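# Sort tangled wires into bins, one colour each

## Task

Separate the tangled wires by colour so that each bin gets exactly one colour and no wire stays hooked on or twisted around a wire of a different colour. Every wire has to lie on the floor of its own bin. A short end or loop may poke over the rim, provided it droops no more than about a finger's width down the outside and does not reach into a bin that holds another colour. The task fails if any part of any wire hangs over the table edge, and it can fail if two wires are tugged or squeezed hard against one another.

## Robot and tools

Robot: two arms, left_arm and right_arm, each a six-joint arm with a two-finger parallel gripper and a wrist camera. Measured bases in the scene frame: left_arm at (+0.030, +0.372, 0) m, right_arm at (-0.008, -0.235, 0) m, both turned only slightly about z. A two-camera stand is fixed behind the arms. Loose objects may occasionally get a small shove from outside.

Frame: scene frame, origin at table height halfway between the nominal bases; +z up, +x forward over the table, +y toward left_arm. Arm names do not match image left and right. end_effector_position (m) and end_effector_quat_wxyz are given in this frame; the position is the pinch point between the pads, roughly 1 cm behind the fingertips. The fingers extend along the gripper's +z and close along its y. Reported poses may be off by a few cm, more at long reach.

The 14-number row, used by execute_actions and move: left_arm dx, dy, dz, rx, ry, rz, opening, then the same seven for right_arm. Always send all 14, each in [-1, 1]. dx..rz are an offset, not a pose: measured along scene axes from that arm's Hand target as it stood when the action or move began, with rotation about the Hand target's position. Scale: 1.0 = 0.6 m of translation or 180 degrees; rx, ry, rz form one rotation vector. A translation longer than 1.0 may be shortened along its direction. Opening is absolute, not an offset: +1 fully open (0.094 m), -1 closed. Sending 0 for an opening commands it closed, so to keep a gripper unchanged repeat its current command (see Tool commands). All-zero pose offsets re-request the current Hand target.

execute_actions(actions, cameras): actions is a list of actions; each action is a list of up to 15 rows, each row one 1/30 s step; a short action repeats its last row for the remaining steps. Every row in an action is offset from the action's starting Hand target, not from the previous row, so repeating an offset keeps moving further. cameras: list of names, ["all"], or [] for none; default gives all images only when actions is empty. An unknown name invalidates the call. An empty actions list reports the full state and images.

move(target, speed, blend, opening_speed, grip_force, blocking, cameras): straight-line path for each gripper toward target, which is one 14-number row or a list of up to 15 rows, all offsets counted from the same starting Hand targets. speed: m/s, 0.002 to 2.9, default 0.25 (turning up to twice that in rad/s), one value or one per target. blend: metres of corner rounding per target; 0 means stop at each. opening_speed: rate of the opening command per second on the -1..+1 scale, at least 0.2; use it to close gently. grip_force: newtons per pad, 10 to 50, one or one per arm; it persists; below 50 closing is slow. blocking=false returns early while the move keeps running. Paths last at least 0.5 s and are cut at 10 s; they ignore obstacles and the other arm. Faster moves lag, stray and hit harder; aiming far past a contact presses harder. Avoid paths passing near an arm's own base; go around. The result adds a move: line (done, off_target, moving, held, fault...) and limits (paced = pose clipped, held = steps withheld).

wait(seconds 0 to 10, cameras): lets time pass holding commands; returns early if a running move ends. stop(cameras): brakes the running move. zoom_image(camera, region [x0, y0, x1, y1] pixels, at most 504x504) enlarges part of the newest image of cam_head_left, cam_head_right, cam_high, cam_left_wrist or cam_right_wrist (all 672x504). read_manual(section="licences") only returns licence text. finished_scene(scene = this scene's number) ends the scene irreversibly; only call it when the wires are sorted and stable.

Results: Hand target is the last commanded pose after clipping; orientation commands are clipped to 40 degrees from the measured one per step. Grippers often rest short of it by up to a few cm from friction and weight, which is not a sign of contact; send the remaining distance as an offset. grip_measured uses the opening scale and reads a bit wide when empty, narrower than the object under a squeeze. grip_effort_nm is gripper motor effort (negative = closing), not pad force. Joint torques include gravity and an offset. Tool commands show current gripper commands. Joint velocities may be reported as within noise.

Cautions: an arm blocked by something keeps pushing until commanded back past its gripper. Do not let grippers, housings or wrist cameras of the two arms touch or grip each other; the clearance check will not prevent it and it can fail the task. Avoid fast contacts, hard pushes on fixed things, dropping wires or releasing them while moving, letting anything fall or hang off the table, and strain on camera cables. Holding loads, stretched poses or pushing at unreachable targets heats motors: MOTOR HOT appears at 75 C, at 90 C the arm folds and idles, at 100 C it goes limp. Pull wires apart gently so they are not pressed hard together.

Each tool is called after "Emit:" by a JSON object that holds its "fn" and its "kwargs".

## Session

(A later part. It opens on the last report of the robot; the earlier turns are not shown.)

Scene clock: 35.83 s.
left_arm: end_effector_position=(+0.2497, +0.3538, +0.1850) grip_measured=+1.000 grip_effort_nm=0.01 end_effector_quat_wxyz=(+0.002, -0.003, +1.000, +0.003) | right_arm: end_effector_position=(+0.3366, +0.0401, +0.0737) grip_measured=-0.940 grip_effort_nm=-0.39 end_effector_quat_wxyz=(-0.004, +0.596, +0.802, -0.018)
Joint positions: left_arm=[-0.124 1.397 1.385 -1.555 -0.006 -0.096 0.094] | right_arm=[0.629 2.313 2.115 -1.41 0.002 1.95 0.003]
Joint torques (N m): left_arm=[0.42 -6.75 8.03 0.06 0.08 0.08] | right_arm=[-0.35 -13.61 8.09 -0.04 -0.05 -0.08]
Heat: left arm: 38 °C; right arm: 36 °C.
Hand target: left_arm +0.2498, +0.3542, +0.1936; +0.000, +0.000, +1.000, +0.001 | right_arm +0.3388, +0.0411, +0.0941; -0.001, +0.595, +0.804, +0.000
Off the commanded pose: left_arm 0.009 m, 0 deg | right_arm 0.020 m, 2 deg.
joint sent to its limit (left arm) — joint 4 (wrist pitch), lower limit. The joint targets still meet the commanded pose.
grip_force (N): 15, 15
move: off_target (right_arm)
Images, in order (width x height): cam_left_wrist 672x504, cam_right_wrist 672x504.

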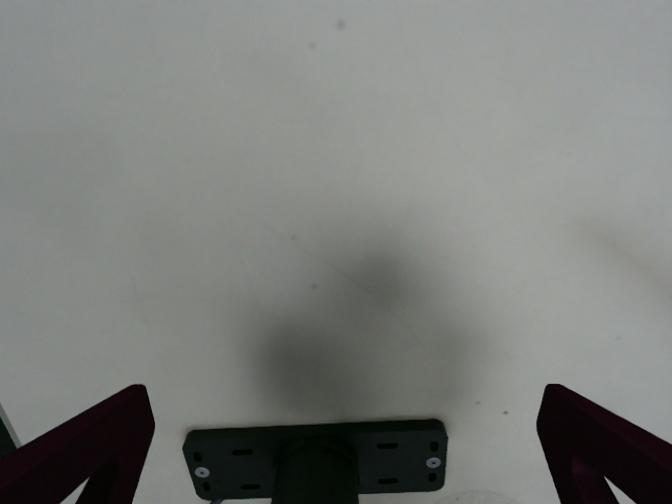

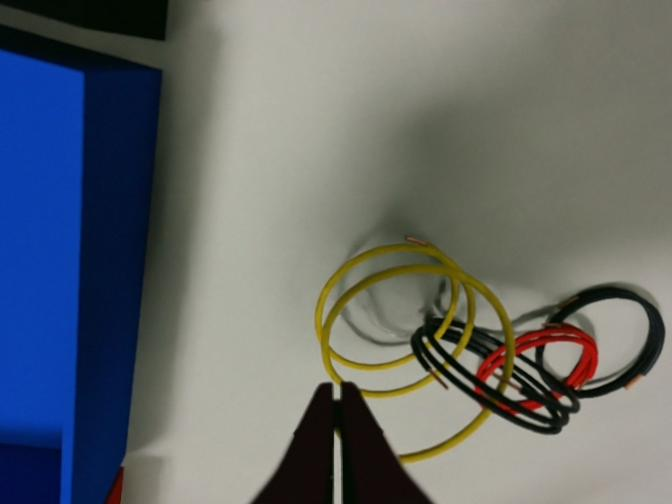

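Emit:
{"fn": "move", "kwargs": {"target": [[0,-0.3,0,-0.0756,0.0437,0.3315,-0.5,0.04,-0.05,0.01,0,0,0,-1],[0,-0.42,-0.04,-0.0756,0.0437,0.3315,-0.5,0.04,-0.05,0.01,0,0,0,-1]], "cameras": ["cam_right_wrist","cam_left_wrist","cam_head_right"], "speed": 0.15}}

Scene clock: 45.33 s.
left_arm: end_effector_position=(+0.2438, +0.1045, +0.1676) grip_measured=-0.498 grip_effort_nm=-0.09 end_effector_quat_wxyz=(-0.075, -0.492, +0.861, -0.109) | right_arm: end_effector_position=(+0.3605, +0.0115, +0.0860) grip_measured=-0.940 grip_effort_nm=-0.39 end_effector_quat_wxyz=(-0.003, +0.596, +0.803, -0.012)
Joint positions: left_arm=[-0.826 1.674 1.552 -1.273 0.2 -1.849 0.024] | right_arm=[0.545 2.313 2.165 -1.447 0.002 1.863 0.003]
Joint torques (N m): left_arm=[-0.1 -7.95 8.72 0.59 0.01 -0.13] | right_arm=[-0.54 -12.41 8.14 0 -0.05 -0.08]
Heat: left arm: 39 °C; right arm: 36 °C.
Hand target: left_arm +0.2498, +0.1023, +0.1695; -0.066, -0.496, +0.859, -0.112 | right_arm +0.3627, +0.0110, +0.1001; -0.001, +0.595, +0.804, +0.000
Off the commanded pose: left_arm 0.007 m, 1 deg | right_arm 0.014 m, 1 deg.
grip_force (N): 15, 15
move: off_target (right_arm)
Images, in order (width x height): cam_head_right 672x504, cam_left_wrist 672x504, cam_right_wrist 672x504.

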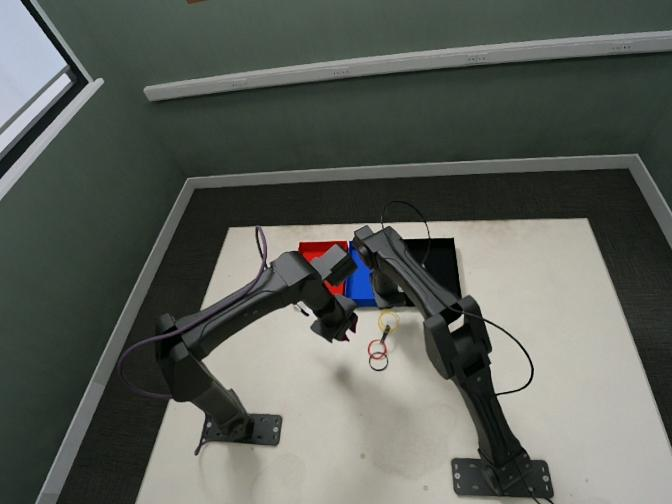

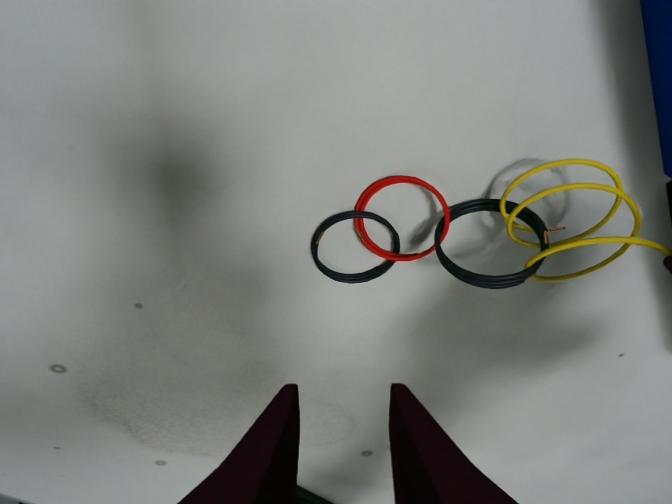

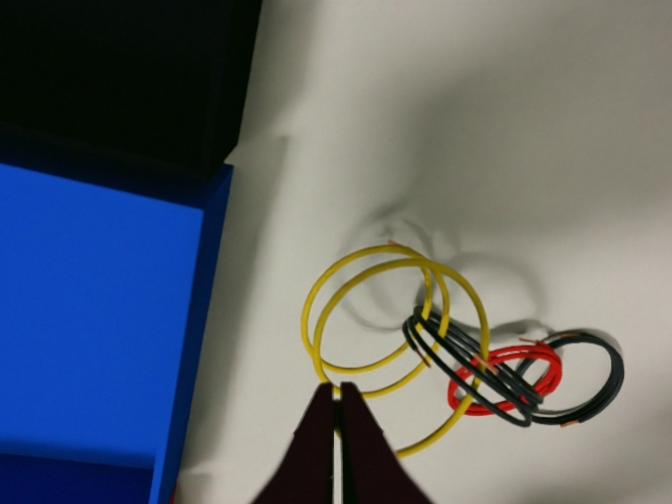

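Emit:
{"fn": "move", "kwargs": {"target": [0,0.08,0.03,0,0,0,-0.5,0,0,0.17,0,0,0,-1], "cameras": ["cam_right_wrist","cam_left_wrist"], "speed": 0.1}}

Scene clock: 47.87 s.
left_arm: end_effector_position=(+0.2563, +0.1441, +0.1845) grip_measured=-0.498 grip_effort_nm=-0.09 end_effector_quat_wxyz=(-0.064, -0.498, +0.857, -0.115) | right_arm: end_effector_position=(+0.3643, +0.0140, +0.1854) grip_measured=-0.940 grip_effort_nm=-0.39 end_effector_quat_wxyz=(+0.032, +0.593, +0.800, +0.085)
Joint positions: left_arm=[-0.712 1.606 1.547 -1.34 0.2 -1.748 0.024] | right_arm=[0.545 2.173 2.321 -1.538 0.002 1.863 0.003]
Joint torques (N m): left_arm=[0.31 -10.54 5.75 0.33 0.24 0.08] | right_arm=[-0.58 -11.97 7.61 0.37 -0.06 -0.06]
Heat: left arm: 40 °C; right arm: 36 °C.
Hand target: left_arm +0.2498, +0.1502, +0.1874; -0.066, -0.496, +0.859, -0.112 | right_arm +0.3627, +0.0110, +0.2021; -0.001, +0.595, +0.804, +0.000
Off the commanded pose: left_arm 0.009 m, 1 deg | right_arm 0.017 m, 10 deg.
joint sent to its limit (right arm) — joint 4 (wrist pitch), lower limit. The joint targets are off in orientation, not in position.
grip_force (N): 15, 15
move: off_target (right_arm)
Images, in order (width x height): cam_left_wrist 672x504, cam_right_wrist 672x504.

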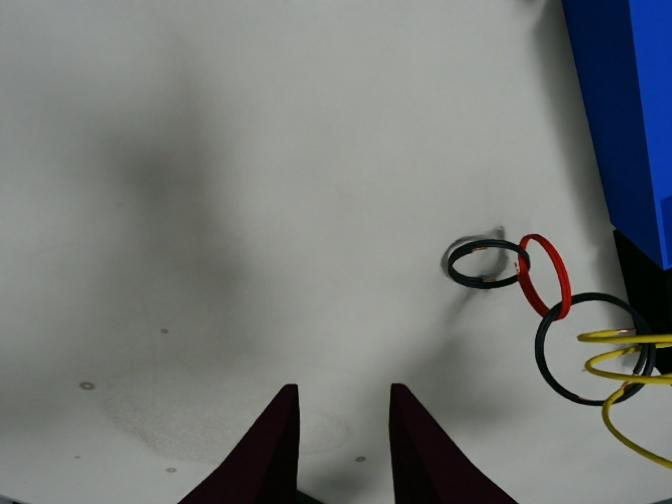

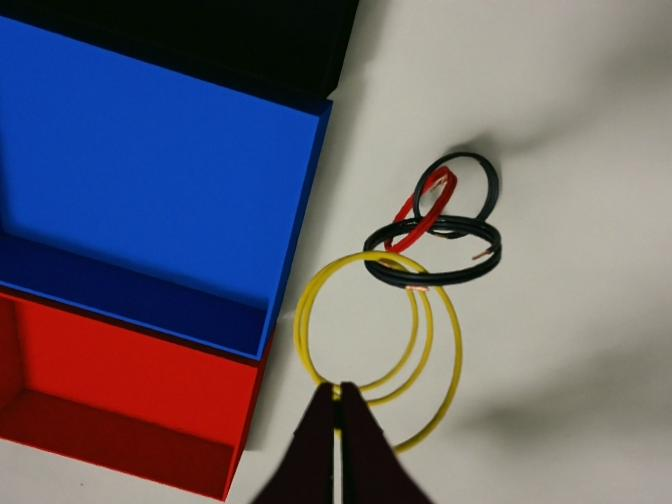

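Emit:
{"fn": "zoom_image", "kwargs": {"camera": "cam_left_wrist", "region": [440, 220, 672, 470]}}

Emit:
{"fn": "zoom_image", "kwargs": {"camera": "cam_right_wrist", "region": [280, 130, 520, 460]}}

Scaled by 2.016.

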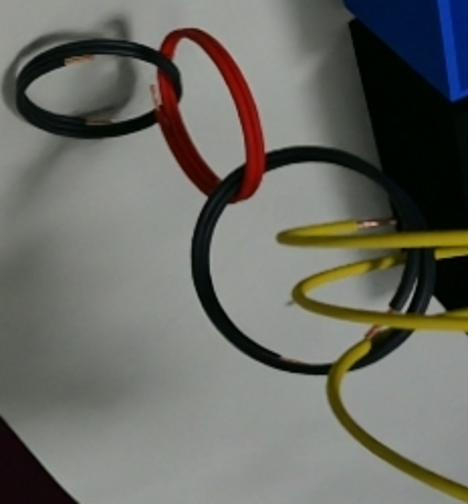

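Scaled by 1.527.

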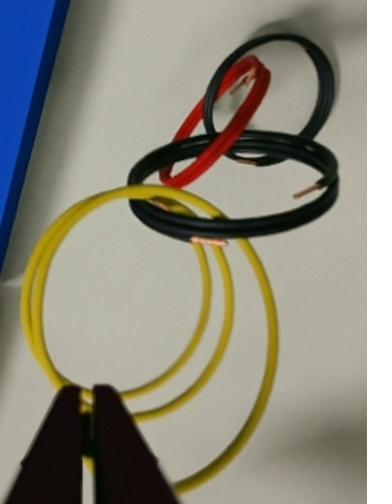

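Emit:
{"fn": "move", "kwargs": {"target": [-0.083,-0.158,-0.02,0.2027,-0.2692,-0.2870,-0.5,0.05,0,0.1,0,0,0,-1], "cameras": ["cam_right_wrist","cam_left_wrist"], "speed": 0.12}}

Scene clock: 55.37 s.
left_arm: end_effector_position=(+0.1964, +0.0548, +0.1788) grip_measured=-0.498 grip_effort_nm=-0.09 end_effector_quat_wxyz=(+0.366, -0.008, +0.930, -0.013) | right_arm: end_effector_position=(+0.3945, +0.0144, +0.2494) grip_measured=-0.940 grip_effort_nm=-0.39 end_effector_quat_wxyz=(+0.074, +0.585, +0.786, +0.184)
Joint positions: left_arm=[-1.468 1.701 1.459 -1.18 -0.739 -1.394 0.024] | right_arm=[0.51 2.173 2.541 -1.541 0.001 1.832 0.003]
Joint torques (N m): left_arm=[-0.42 -7.97 5.85 0.56 -0.94 0.02] | right_arm=[-0.64 -10.84 7.64 0.76 -0.05 -0.1]
Heat: left arm: 39 °C; right arm: 36 °C.
Hand target: left_arm +0.2000, +0.0554, +0.1755; +0.383, +0.000, +0.924, +0.000 | right_arm +0.3927, +0.0111, +0.2622; -0.001, +0.595, +0.804, +0.001
Off the commanded pose: left_arm 0.005 m, 3 deg | right_arm 0.013 m, 23 deg.
joint sent to its limit (right arm) — joint 4 (wrist pitch), lower limit. The joint targets are off in orientation, not in position.
grip_force (N): 15, 15
move: off_target (left_arm, right_arm)
Images, in order (width x height): cam_left_wrist 672x504, cam_right_wrist 672x504.

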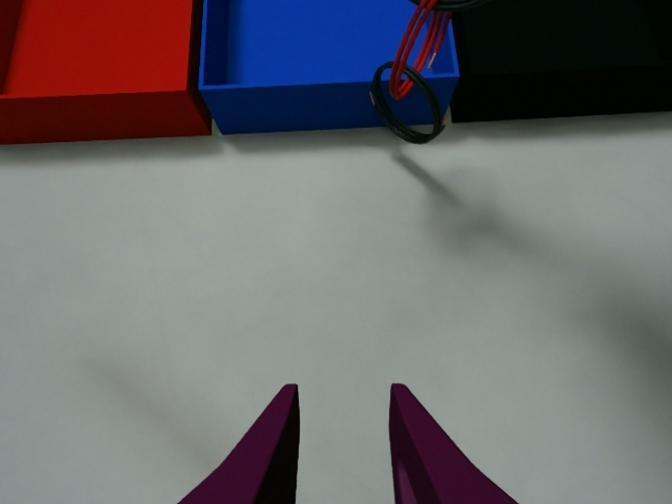

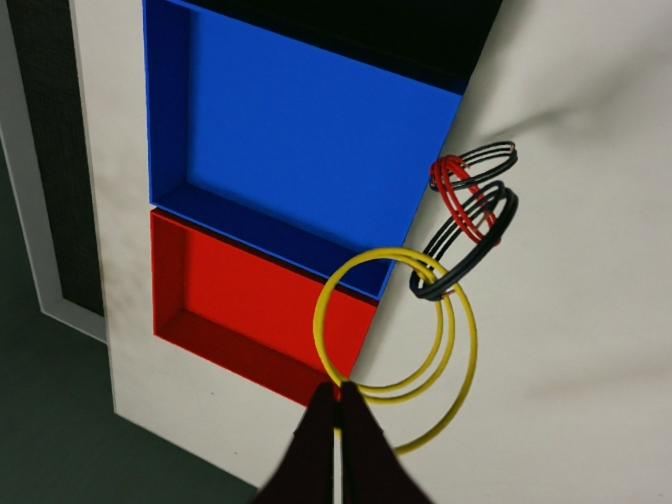

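Emit:
{"fn": "move", "kwargs": {"target": [-0.02,0,-0.03,0,-0.111,0,-0.5,-0.08,0,-0.05,0,0,0,-1], "cameras": ["cam_right_wrist","cam_left_wrist","cam_high"], "speed": 0.12}}

Scene clock: 58.17 s.
left_arm: end_effector_position=(+0.1860, +0.0558, +0.1578) grip_measured=-0.498 grip_effort_nm=-0.09 end_effector_quat_wxyz=(+0.519, -0.002, +0.855, -0.004) | right_arm: end_effector_position=(+0.3532, +0.0141, +0.2216) grip_measured=-0.940 grip_effort_nm=-0.39 end_effector_quat_wxyz=(+0.044, +0.588, +0.798, +0.123)
Joint positions: left_arm=[-1.619 1.773 1.268 -1.083 -1.091 -1.601 0.024] | right_arm=[0.558 2.084 2.317 -1.542 0.001 1.87 0.003]
Joint torques (N m): left_arm=[-0.46 -8.06 5.63 0.19 -1.19 -0.12] | right_arm=[0.44 -11.97 4.52 0.55 -0.02 0.1]
Heat: left arm: 39 °C; right arm: 37 °C.
Hand target: left_arm +0.1880, +0.0554, +0.1576; +0.538, +0.000, +0.843, +0.000 | right_arm +0.3447, +0.0112, +0.2322; -0.001, +0.595, +0.804, +0.001
Off the commanded pose: left_arm 0.002 m, 3 deg | right_arm 0.014 m, 15 deg.
joint sent to its limit (right arm) — joint 4 (wrist pitch), lower limit. The joint targets are off in orientation, not in position.
grip_force (N): 15, 15
move: off_target (left_arm, right_arm)
Images, in order (width x height): cam_high 672x504, cam_left_wrist 672x504, cam_right_wrist 672x504.

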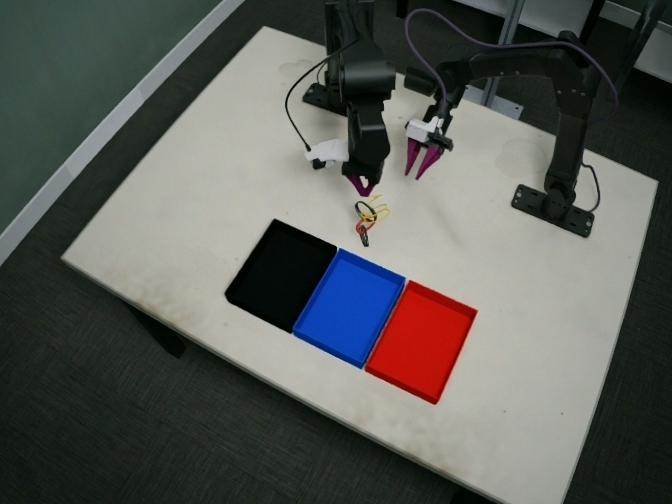

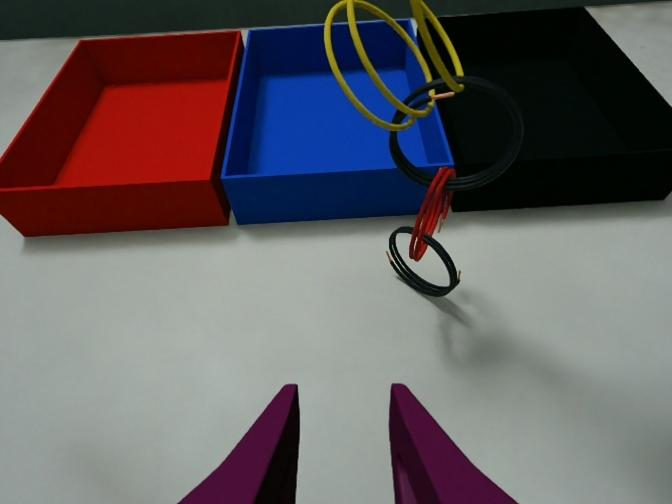

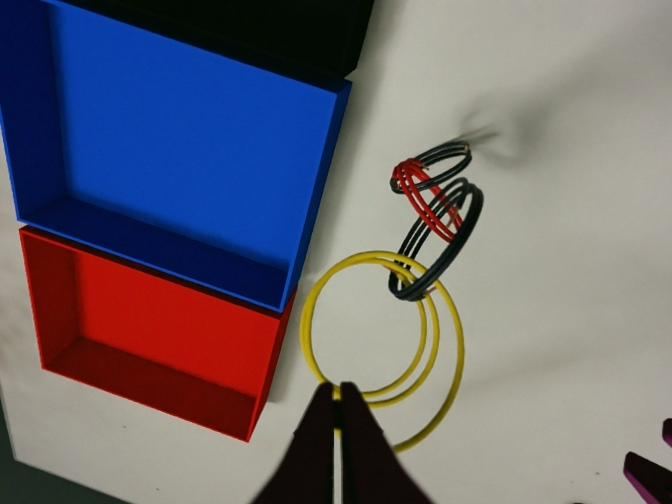

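Emit:
{"fn": "move", "kwargs": {"target": [0.1,-0.043,-0.035,0,0,0,-0.5,0,0,0,0,0,0,-1], "cameras": ["cam_right_wrist","cam_left_wrist"], "speed": 0.08}}

Scene clock: 60.77 s.
left_arm: end_effector_position=(+0.2463, +0.0268, +0.1405) grip_measured=-0.498 grip_effort_nm=-0.09 end_effector_quat_wxyz=(+0.531, -0.005, +0.847, -0.011) | right_arm: end_effector_position=(+0.3532, +0.0141, +0.2216) grip_measured=-0.940 grip_effort_nm=-0.39 end_effector_quat_wxyz=(+0.044, +0.588, +0.798, +0.123)
Joint positions: left_arm=[-1.45 1.83 1.232 -0.637 -1.092 -1.223 0.024] | right_arm=[0.558 2.084 2.317 -1.542 0.001 1.87 0.003]
Joint torques (N m): left_arm=[0.14 -9.76 5.74 0.84 -0.88 0.04] | right_arm=[0.4 -12.01 4.53 0.54 -0.02 0.11]
Heat: left arm: 39 °C; right arm: 38 °C.
Hand target: left_arm +0.2480, +0.0297, +0.1364; +0.537, +0.000, +0.843, +0.000 | right_arm +0.3447, +0.0112, +0.2322; -0.001, +0.595, +0.804, +0.001
Off the commanded pose: left_arm 0.005 m, 2 deg | right_arm 0.014 m, 15 deg.
joint sent to its limit (right arm) — joint 4 (wrist pitch), lower limit. The joint targets are off in orientation, not in position.
grip_force (N): 15, 15
move: off_target (right_arm)
Images, in order (width x height): cam_left_wrist 672x504, cam_right_wrist 672x504.

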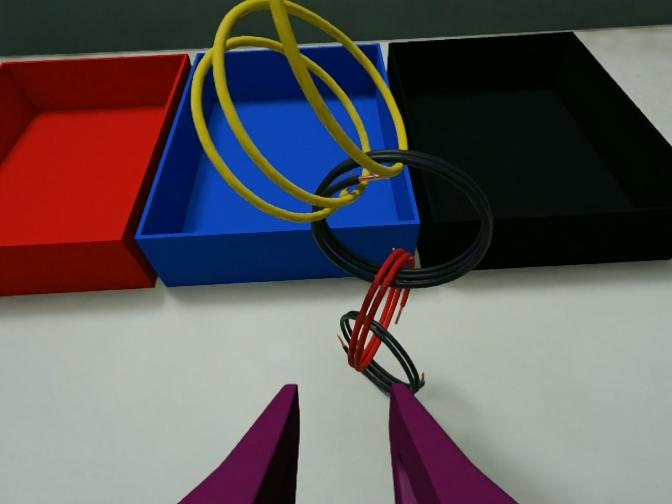

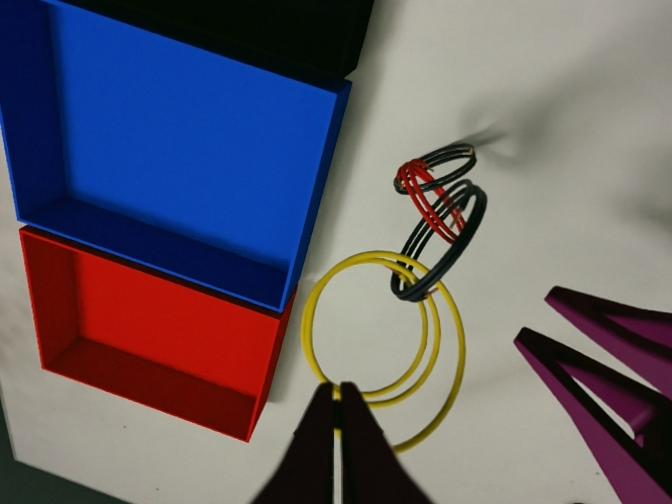

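Emit:
{"fn": "move", "kwargs": {"target": [0.075,0.003,-0.02,0,0,0,-0.6,0,0,0,0,0,0,-1], "cameras": ["cam_right_wrist","cam_left_wrist"], "speed": 0.06}}

Scene clock: 62.97 s.
left_arm: end_effector_position=(+0.2920, +0.0283, +0.1333) grip_measured=-0.598 grip_effort_nm=-0.09 end_effector_quat_wxyz=(+0.536, -0.007, +0.844, -0.014) | right_arm: end_effector_position=(+0.3532, +0.0141, +0.2216) grip_measured=-0.940 grip_effort_nm=-0.39 end_effector_quat_wxyz=(+0.044, +0.588, +0.798, +0.123)
Joint positions: left_arm=[-1.323 1.83 1.163 -0.343 -1.045 -0.977 0.019] | right_arm=[0.558 2.084 2.317 -1.542 0.001 1.87 0.003]
Joint torques (N m): left_arm=[0.14 -9.24 5.87 1.24 -0.72 0.05] | right_arm=[0.4 -12.01 4.52 0.55 -0.03 0.1]
Heat: left arm: 38 °C; right arm: 38 °C.
Hand target: left_arm +0.2930, +0.0314, +0.1245; +0.538, +0.000, +0.843, +0.000 | right_arm +0.3447, +0.0112, +0.2322; -0.001, +0.595, +0.804, +0.001
Off the commanded pose: left_arm 0.009 m, 2 deg | right_arm 0.014 m, 15 deg.
joint sent to its limit (right arm) — joint 4 (wrist pitch), lower limit. The joint targets are off in orientation, not in position.
grip_force (N): 15, 15
move: off_target (right_arm)
Images, in order (width x height): cam_left_wrist 672x504, cam_right_wrist 672x504.

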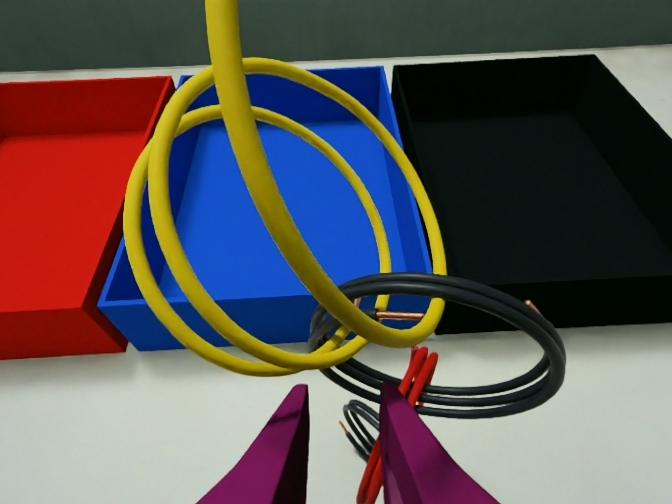

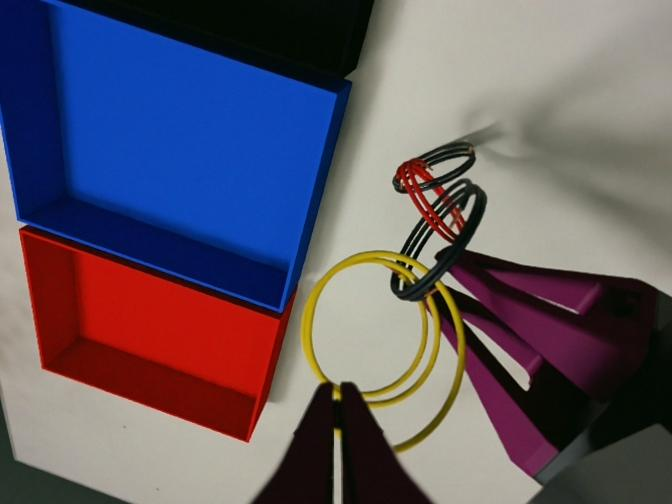

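Emit:
{"fn": "move", "kwargs": {"target": [[-0.05,0,-0.01,0,0,0,-0.5,0,0,0,0,0,0,-1],[-0.05,-0.093,-0.015,0,0,0,-0.5,0,0,0,0,0,0,-1],[0.015,-0.093,-0.015,0,0,0,-0.5,0,0,0,0,0,0,-1]], "cameras": ["cam_right_wrist","cam_left_wrist"], "speed": 0.08, "blend": [0.015,0.015,0]}}

Scene clock: 66.10 s.
left_arm: end_effector_position=(+0.3005, -0.0201, +0.1177) grip_measured=-0.502 grip_effort_nm=0.11 end_effector_quat_wxyz=(+0.533, -0.002, +0.846, -0.003) | right_arm: end_effector_position=(+0.3532, +0.0141, +0.2216) grip_measured=-0.940 grip_effort_nm=-0.39 end_effector_quat_wxyz=(+0.044, +0.588, +0.798, +0.123)
Joint positions: left_arm=[-1.337 2.038 1.402 -0.423 -1.053 -1.006 0.023] | right_arm=[0.558 2.084 2.317 -1.542 0.001 1.87 0.003]
Joint torques (N m): left_arm=[-0.17 -11.17 8.28 1.16 -0.75 0.06] | right_arm=[0.38 -12.01 4.52 0.55 -0.02 0.11]
Heat: left arm: 39 °C; right arm: 39 °C.
Hand target: left_arm +0.3019, -0.0244, +0.1155; +0.538, +0.000, +0.843, +0.000 | right_arm +0.3447, +0.0112, +0.2322; -0.001, +0.595, +0.804, +0.001
Off the commanded pose: left_arm 0.005 m, 1 deg | right_arm 0.014 m, 15 deg.
joint sent to its limit (right arm) — joint 4 (wrist pitch), lower limit. The joint targets are off in orientation, not in position.
grip_force (N): 15, 15
move: off_target (right_arm)
Images, in order (width x height): cam_left_wrist 672x504, cam_right_wrist 672x504.

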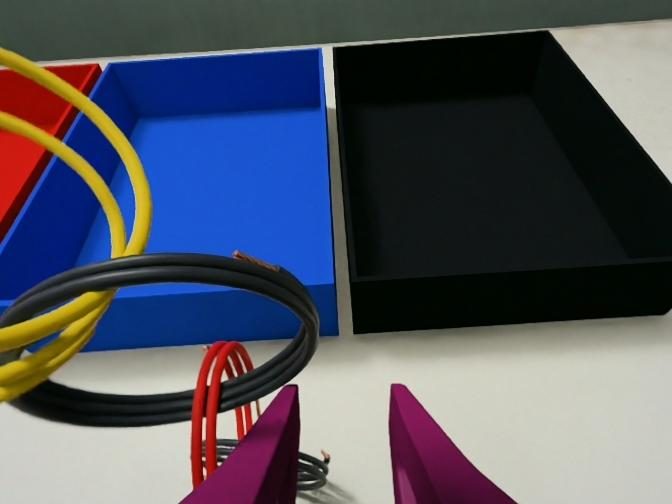

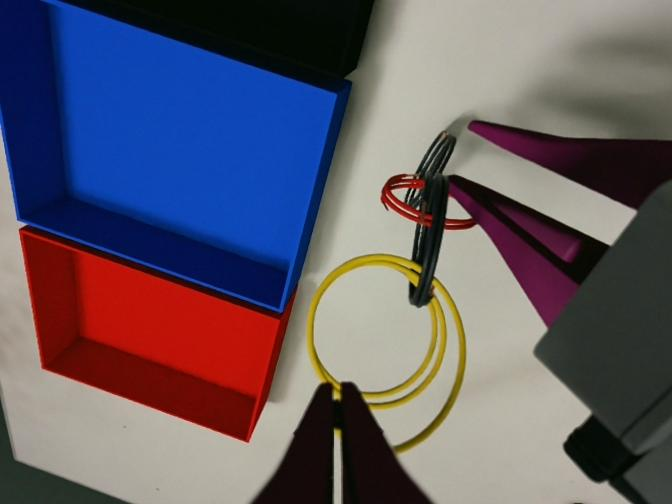

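Emit:
{"fn": "move", "kwargs": {"target": [[-0.035,0.005,0.01,0,0,0,-0.5,0,0,0,0,0,0,-1],[-0.035,0.02,0.012,0,0,0,-0.5,0,0,0,0,0,0,-1],[0.026,0.018,0.012,0,0,0,-0.5,0,0,0,0,0,0,-1]], "cameras": ["cam_right_wrist","cam_left_wrist"], "speed": 0.06, "blend": [0.005,0.005,0]}}

Scene clock: 68.23 s.
left_arm: end_effector_position=(+0.3165, -0.0155, +0.1145) grip_measured=-0.502 grip_effort_nm=0.11 end_effector_quat_wxyz=(+0.531, +0.004, +0.847, +0.004) | right_arm: end_effector_position=(+0.3532, +0.0141, +0.2216) grip_measured=-0.940 grip_effort_nm=-0.39 end_effector_quat_wxyz=(+0.044, +0.588, +0.798, +0.123)
Joint positions: left_arm=[-1.295 2.038 1.383 -0.357 -1.031 -0.93 0.023] | right_arm=[0.558 2.084 2.317 -1.542 0.001 1.87 0.003]
Joint torques (N m): left_arm=[0.12 -15.09 6.34 1.23 -0.7 0.03] | right_arm=[0.42 -12 4.51 0.54 -0.02 0.1]
Heat: left arm: 39 °C; right arm: 39 °C.
Hand target: left_arm +0.3176, -0.0136, +0.1227; +0.537, +0.000, +0.843, +0.000 | right_arm +0.3447, +0.0112, +0.2322; -0.001, +0.595, +0.804, +0.001
Off the commanded pose: left_arm 0.008 m, 1 deg | right_arm 0.014 m, 15 deg.
joint sent to its limit (right arm) — joint 4 (wrist pitch), lower limit. The joint targets are off in orientation, not in position.
grip_force (N): 15, 15
move: off_target (right_arm); blend cut to 0.0045 m at target 1, 0.0045 m at target 2
Images, in order (width x height): cam_left_wrist 672x504, cam_right_wrist 672x504.

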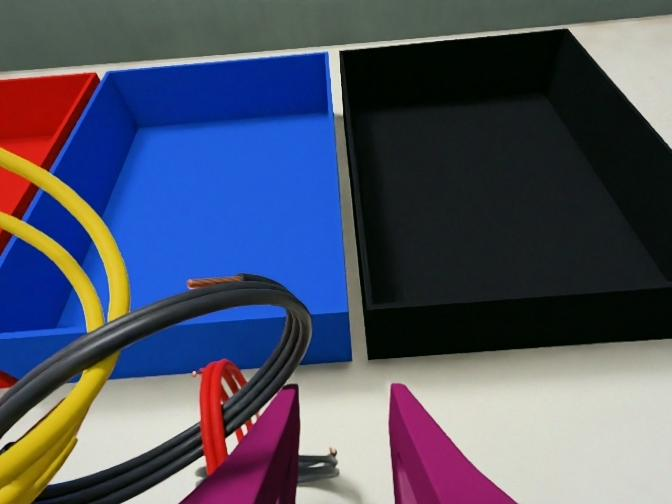

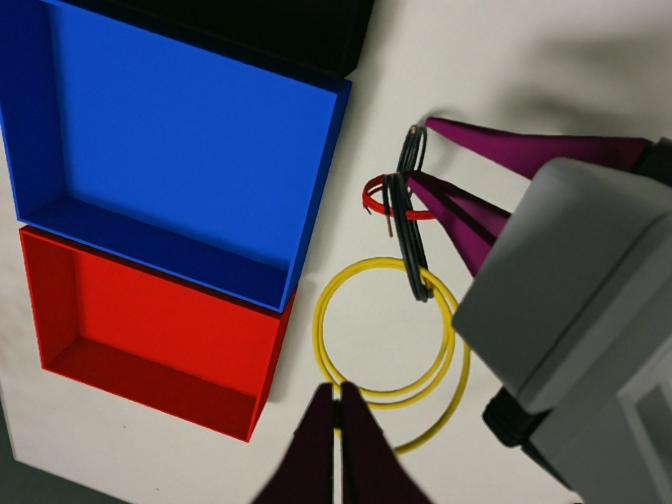

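Emit:
{"fn": "move", "kwargs": {"target": [[-0.09,0.0,0.0,0,0,0,-0.4,0,0,0,0,0,0,-1],[-0.09,0.01,0.005,0,0,0,-0.4,0,0,0,0,0,0,-1]], "cameras": ["cam_right_wrist","cam_left_wrist"], "speed": 0.1}}

Scene clock: 70.33 s.
left_arm: end_effector_position=(+0.2604, -0.0162, +0.1121) grip_measured=-0.402 grip_effort_nm=0.11 end_effector_quat_wxyz=(+0.522, +0.011, +0.853, -0.003) | right_arm: end_effector_position=(+0.3532, +0.0141, +0.2216) grip_measured=-0.940 grip_effort_nm=-0.39 end_effector_quat_wxyz=(+0.044, +0.588, +0.798, +0.123)
Joint positions: left_arm=[-1.426 2.016 1.38 -0.569 -1.063 -1.151 0.028] | right_arm=[0.558 2.084 2.317 -1.542 0.001 1.87 0.003]
Joint torques (N m): left_arm=[0.28 -15.68 5.63 0.69 -1.1 -0.13] | right_arm=[0.4 -12.01 4.53 0.55 -0.03 0.1]
Heat: left arm: 39 °C; right arm: 39 °C.
Hand target: left_arm +0.2636, -0.0077, +0.1256; +0.537, +0.000, +0.843, +0.000 | right_arm +0.3447, +0.0112, +0.2322; -0.001, +0.595, +0.804, +0.001
Off the commanded pose: left_arm 0.016 m, 2 deg | right_arm 0.014 m, 15 deg.
joint sent to its limit (right arm) — joint 4 (wrist pitch), lower limit. The joint targets are off in orientation, not in position.
grip_force (N): 15, 15
move: off_target (left_arm, right_arm)
Images, in order (width x height): cam_left_wrist 672x504, cam_right_wrist 672x504.

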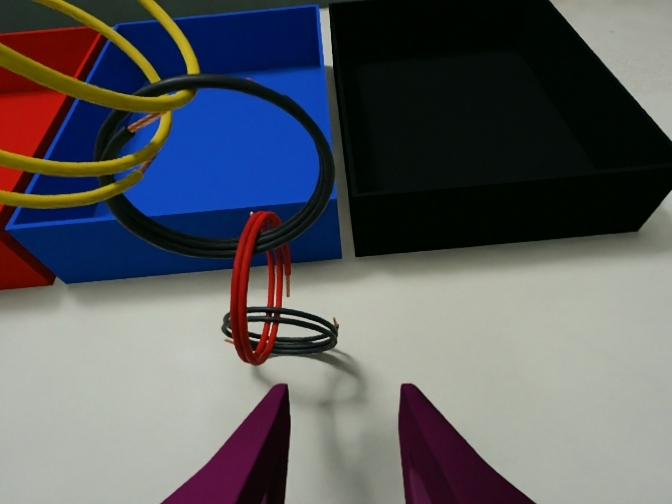

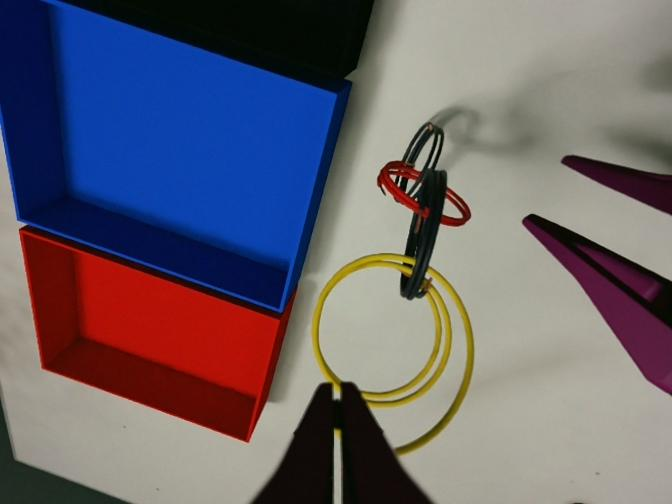

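Emit:
{"fn": "move", "kwargs": {"target": [0.085,0.003,-0.01,0,0,0,-0.4,0,0,0,0,0,0,-1], "cameras": ["cam_right_wrist","cam_left_wrist"], "speed": 0.1}}

Scene clock: 73.23 s.
left_arm: end_effector_position=(+0.3148, -0.0083, +0.1127) grip_measured=-0.402 grip_effort_nm=0.11 end_effector_quat_wxyz=(+0.532, +0.002, +0.847, +0.003) | right_arm: end_effector_position=(+0.3532, +0.0141, +0.2216) grip_measured=-0.940 grip_effort_nm=-0.39 end_effector_quat_wxyz=(+0.044, +0.588, +0.798, +0.123)
Joint positions: left_arm=[-1.294 2.016 1.341 -0.335 -1.032 -0.932 0.028] | right_arm=[0.558 2.084 2.317 -1.542 0.001 1.87 0.003]
Joint torques (N m): left_arm=[-0.1 -14.93 5.86 1.26 -0.72 0.03] | right_arm=[0.39 -11.97 4.51 0.55 -0.03 0.1]
Motor temperatures (°C): left_arm=[24 39 38 31 26 22 25] | right_arm=[27 40 32 29 26 25 23]
Heat: left arm: 39 °C; right arm: 40 °C.
Hand target: left_arm +0.3146, -0.0058, +0.1197; +0.538, +0.000, +0.843, +0.000 | right_arm +0.3447, +0.0112, +0.2322; -0.001, +0.595, +0.804, +0.001
Off the commanded pose: left_arm 0.007 m, 1 deg | right_arm 0.014 m, 15 deg.
joint sent to its limit (right arm) — joint 4 (wrist pitch), lower limit. The joint targets are off in orientation, not in position.
grip_force (N): 15, 15
move: off_target (right_arm)
Images, in order (width x height): cam_left_wrist 672x504, cam_right_wrist 672x504.

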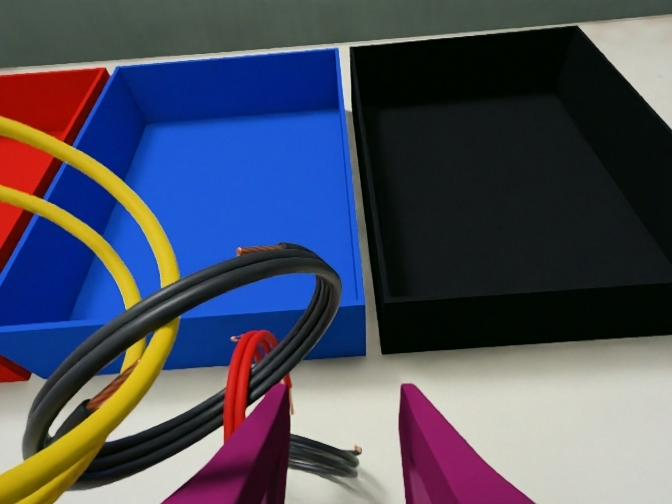

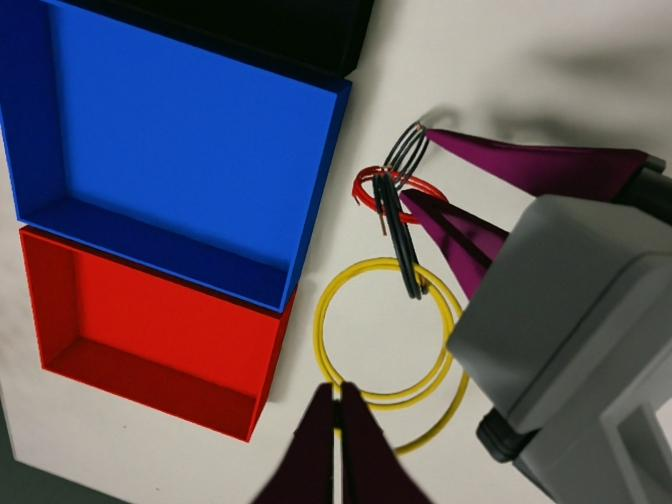

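Emit:
{"fn": "move", "kwargs": {"target": [[-0.06,0.0,0.0,0,0,0,-0.4,0,0,0,0,0,0,-1],[-0.06,0.024,0.012,0,0,0,-0.4,0,0,0,0,0,0,-1],[0.025,0.024,0.012,0,0,0,-0.4,0,0,0,0,0,0,-1]], "cameras": ["cam_right_wrist","cam_left_wrist"], "speed": 0.1}}

Scene clock: 76.77 s.
left_arm: end_effector_position=(+0.3296, +0.0062, +0.1261) grip_measured=-0.402 grip_effort_nm=0.11 end_effector_quat_wxyz=(+0.534, -0.001, +0.845, -0.003) | right_arm: end_effector_position=(+0.3532, +0.0140, +0.2219) grip_measured=-0.940 grip_effort_nm=-0.39 end_effector_quat_wxyz=(+0.044, +0.588, +0.798, +0.123)
Joint positions: left_arm=[-1.247 1.951 1.287 -0.267 -1.006 -0.855 0.028] | right_arm=[0.558 2.083 2.317 -1.542 0.001 1.87 0.003]
Joint torques (N m): left_arm=[-0.03 -12.94 6.08 1.37 -0.65 0.07] | right_arm=[0.43 -11.93 4.52 0.54 -0.03 0.1]
Heat: left arm: 39 °C; right arm: 40 °C.
Hand target: left_arm +0.3296, +0.0086, +0.1269; +0.538, +0.000, +0.843, +0.000 | right_arm +0.3447, +0.0111, +0.2322; -0.001, +0.595, +0.804, +0.000
Off the commanded pose: left_arm 0.003 m, 1 deg | right_arm 0.014 m, 15 deg.
joint sent to its limit (right arm) — joint 4 (wrist pitch), lower limit. The joint targets are off in orientation, not in position.
grip_force (N): 15, 15
move: off_target (right_arm)
Images, in order (width x height): cam_left_wrist 672x504, cam_right_wrist 672x504.

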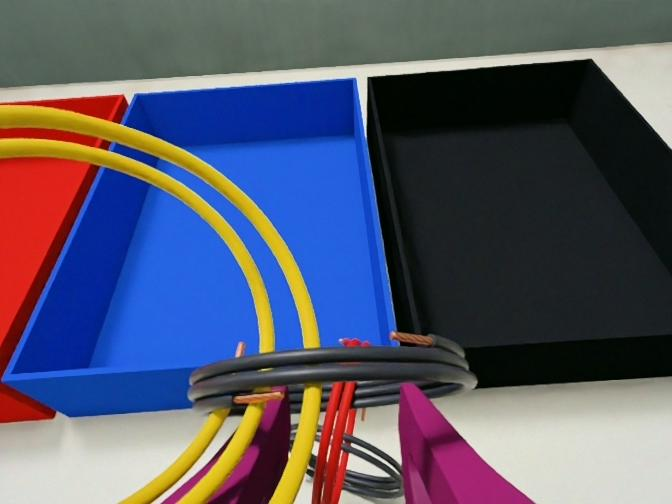

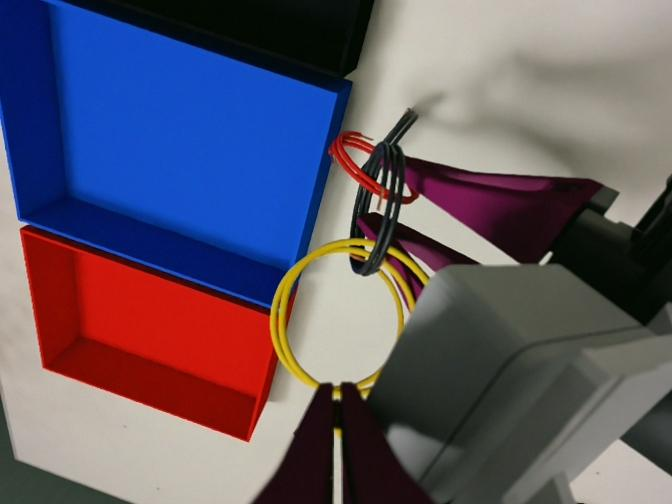

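Emit:
{"fn": "move", "kwargs": {"target": [[-0.12,0.03,0.02,0,0.06,0,-0.4,0,0,0,0,0,0,-1],[-0.2,0.06,0.06,0,0.111,0,-0.4,0.02,-0.02,-0.1,0,0,0,-1],[-0.22,0.06,0.06,0,0.111,0,-0.4,0.1,-0.03,-0.2,0,0,0,-1]], "cameras": ["cam_right_wrist","cam_left_wrist"], "speed": 0.12, "blend": [0.02,0.01,0]}}

Scene clock: 80.60 s.
left_arm: end_effector_position=(+0.1973, +0.0475, +0.1474) grip_measured=-0.402 grip_effort_nm=0.11 end_effector_quat_wxyz=(+0.375, +0.010, +0.927, +0.017) | right_arm: end_effector_position=(+0.4029, -0.0071, +0.1105) grip_measured=-0.940 grip_effort_nm=-0.39 end_effector_quat_wxyz=(+0.010, +0.597, +0.802, +0.020)
Joint positions: left_arm=[-1.479 1.78 1.421 -1.124 -0.766 -1.389 0.028] | right_arm=[0.461 2.402 2.42 -1.544 0.001 1.783 0.003]
Joint torques (N m): left_arm=[-0.47 -12.23 8.96 0.18 -0.69 -0.13] | right_arm=[-0.32 -10.66 7.98 0.19 -0.03 -0.08]
Heat: left arm: 39 °C; right arm: 40 °C.
Hand target: left_arm +0.1976, +0.0446, +0.1629; +0.383, +0.000, +0.924, +0.000 | right_arm +0.4047, -0.0070, +0.1121; -0.001, +0.595, +0.804, +0.000
Off the commanded pose: left_arm 0.016 m, 2 deg | right_arm 0.002 m, 3 deg.
joint sent to its limit (right arm) — joint 4 (wrist pitch), lower limit. The joint targets are off in orientation, not in position.
grip_force (N): 15, 15
move: off_target (left_arm, right_arm)
Images, in order (width x height): cam_left_wrist 672x504, cam_right_wrist 672x504.

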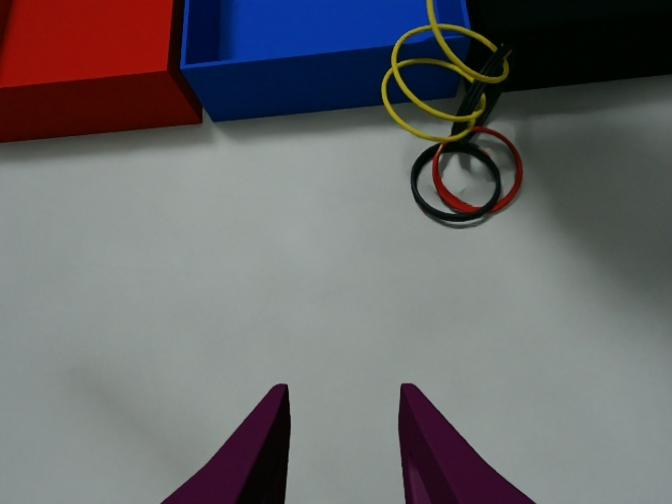

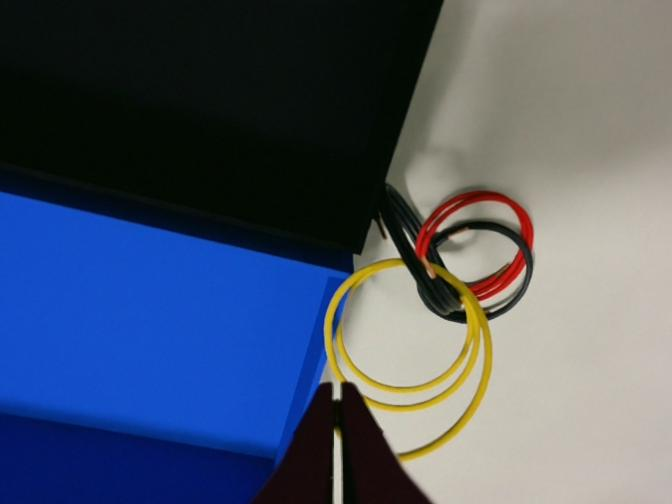

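Emit:
{"fn": "move", "kwargs": {"target": [[0,0,0,0,0,0,-0.4,-0.1,0.05,0.16,0,0,0,-1],[0,0,0,0,0,0,-0.4,-0.13,-0.03,0,0,0,0,-1],[0,0,0,0,0,0,-0.4,-0.12,-0.2,-0.02,0,0,0,-1]], "cameras": ["cam_right_wrist","cam_left_wrist"], "speed": 0.12, "blend": [0.02,0.02,0]}}

Scene clock: 84.50 s.
left_arm: end_effector_position=(+0.1973, +0.0475, +0.1474) grip_measured=-0.402 grip_effort_nm=0.11 end_effector_quat_wxyz=(+0.375, +0.010, +0.927, +0.017) | right_arm: end_effector_position=(+0.3337, -0.1278, +0.0925) grip_measured=-0.940 grip_effort_nm=-0.39 end_effector_quat_wxyz=(-0.008, +0.599, +0.801, -0.011)
Joint positions: left_arm=[-1.479 1.78 1.421 -1.125 -0.766 -1.39 0.028] | right_arm=[0.257 1.935 1.606 -1.269 0 1.584 0.003]
Joint torques (N m): left_arm=[-0.47 -12.23 8.96 0.19 -0.69 -0.15] | right_arm=[0.16 -10.84 4.66 0.24 -0.02 -0.08]
Heat: left arm: 40 °C; right arm: 40 °C.
Hand target: left_arm +0.1976, +0.0446, +0.1629; +0.383, +0.000, +0.924, +0.000 | right_arm +0.3327, -0.1270, +0.1001; -0.001, +0.595, +0.804, +0.000
Off the commanded pose: left_arm 0.016 m, 2 deg | right_arm 0.008 m, 2 deg.
grip_force (N): 15, 15
move: off_target (left_arm)
Images, in order (width x height): cam_left_wrist 672x504, cam_right_wrist 672x504.

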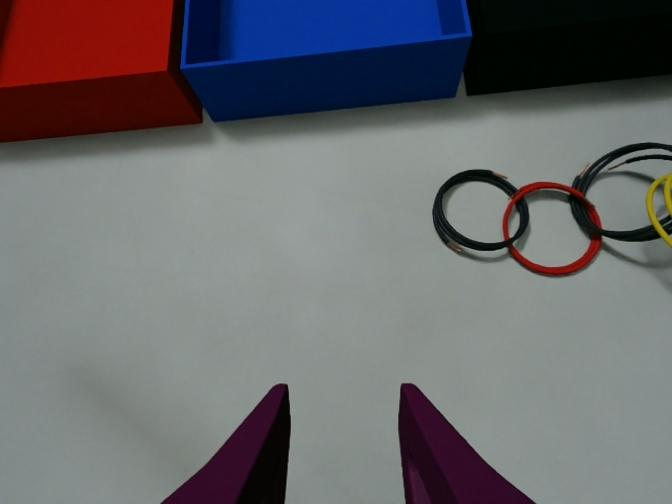

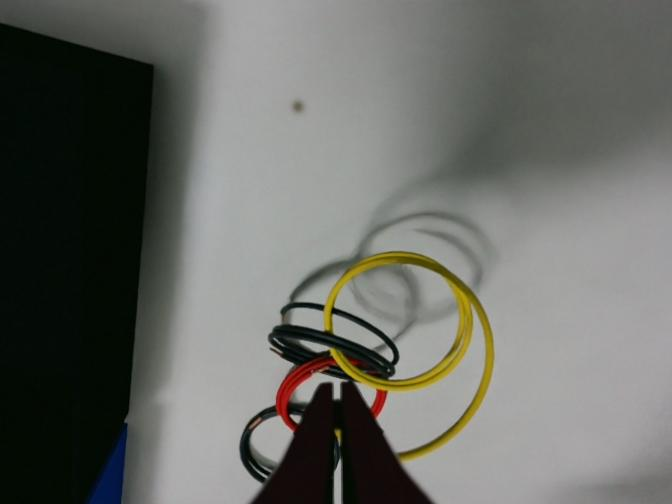

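Emit:
{"fn": "move", "kwargs": {"target": [0.14,-0.055,-0.06,-0.0364,-0.0474,-0.4155,-0.4,0,-0.08,0,0,0,0,-1], "cameras": ["cam_right_wrist","cam_left_wrist","cam_head_left"], "speed": 0.12}}

Scene clock: 100.17 s.
left_arm: end_effector_position=(+0.2780, +0.0171, +0.1216) grip_measured=-0.402 grip_effort_nm=0.11 end_effector_quat_wxyz=(+0.362, +0.535, +0.712, -0.276) | right_arm: end_effector_position=(+0.3331, -0.1732, +0.0930) grip_measured=-0.940 grip_effort_nm=-0.39 end_effector_quat_wxyz=(-0.009, +0.596, +0.803, -0.010)
Joint positions: left_arm=[-0.835 1.563 0.869 0.006 0.394 0.299 0.028] | right_arm=[0.133 1.89 1.548 -1.255 0 1.451 0.003]
Joint torques (N m): left_arm=[0.36 -6.99 9.52 1.88 0.45 0.11] | right_arm=[-0.61 -10.41 4.7 0.26 -0.02 -0.08]
Heat: left arm: 40 °C; right arm: 39 °C.
Hand target: left_arm +0.2816, +0.0116, +0.1268; +0.367, +0.540, +0.704, -0.281 | right_arm +0.3327, -0.1750, +0.1001; -0.001, +0.595, +0.804, +0.000
Off the commanded pose: left_arm 0.008 m, 1 deg | right_arm 0.007 m, 2 deg.
grip_force (N): 15, 15
move: done
Images, in order (width x height): cam_head_left 672x504, cam_left_wrist 672x504, cam_right_wrist 672x504.

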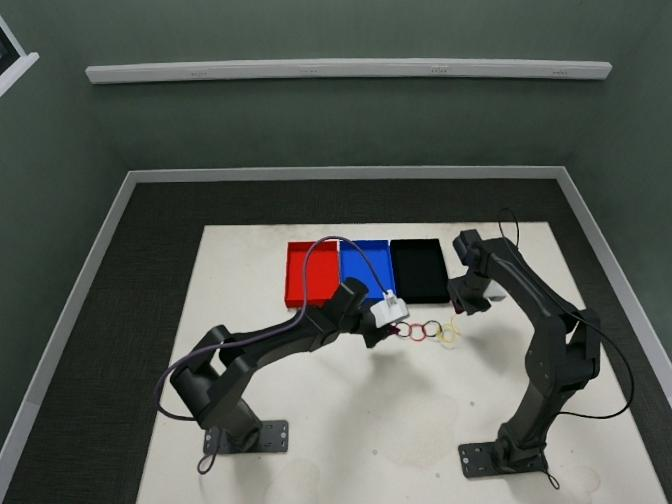

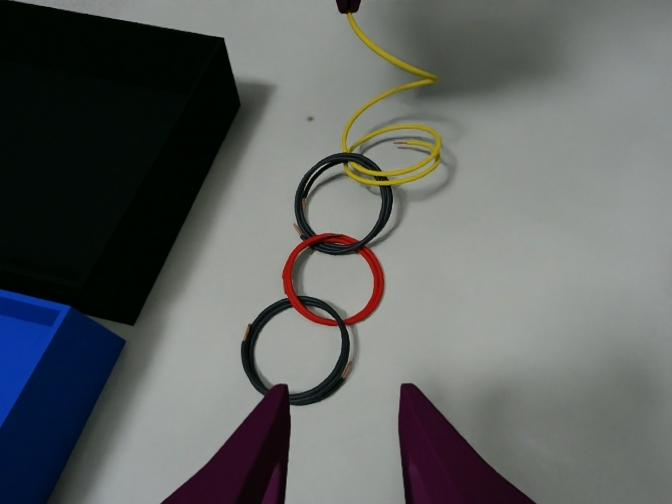

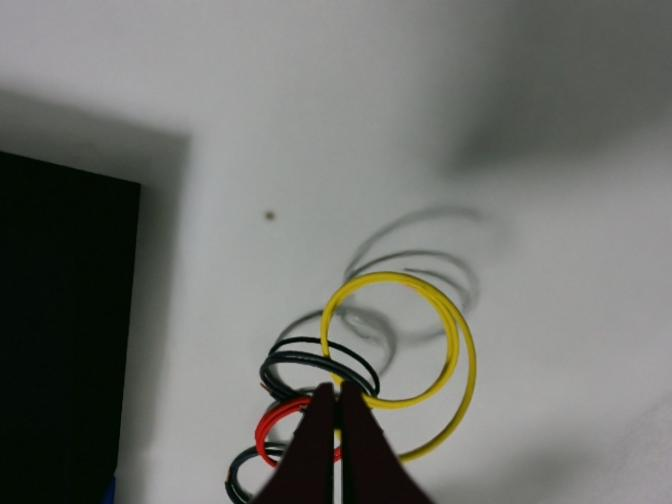

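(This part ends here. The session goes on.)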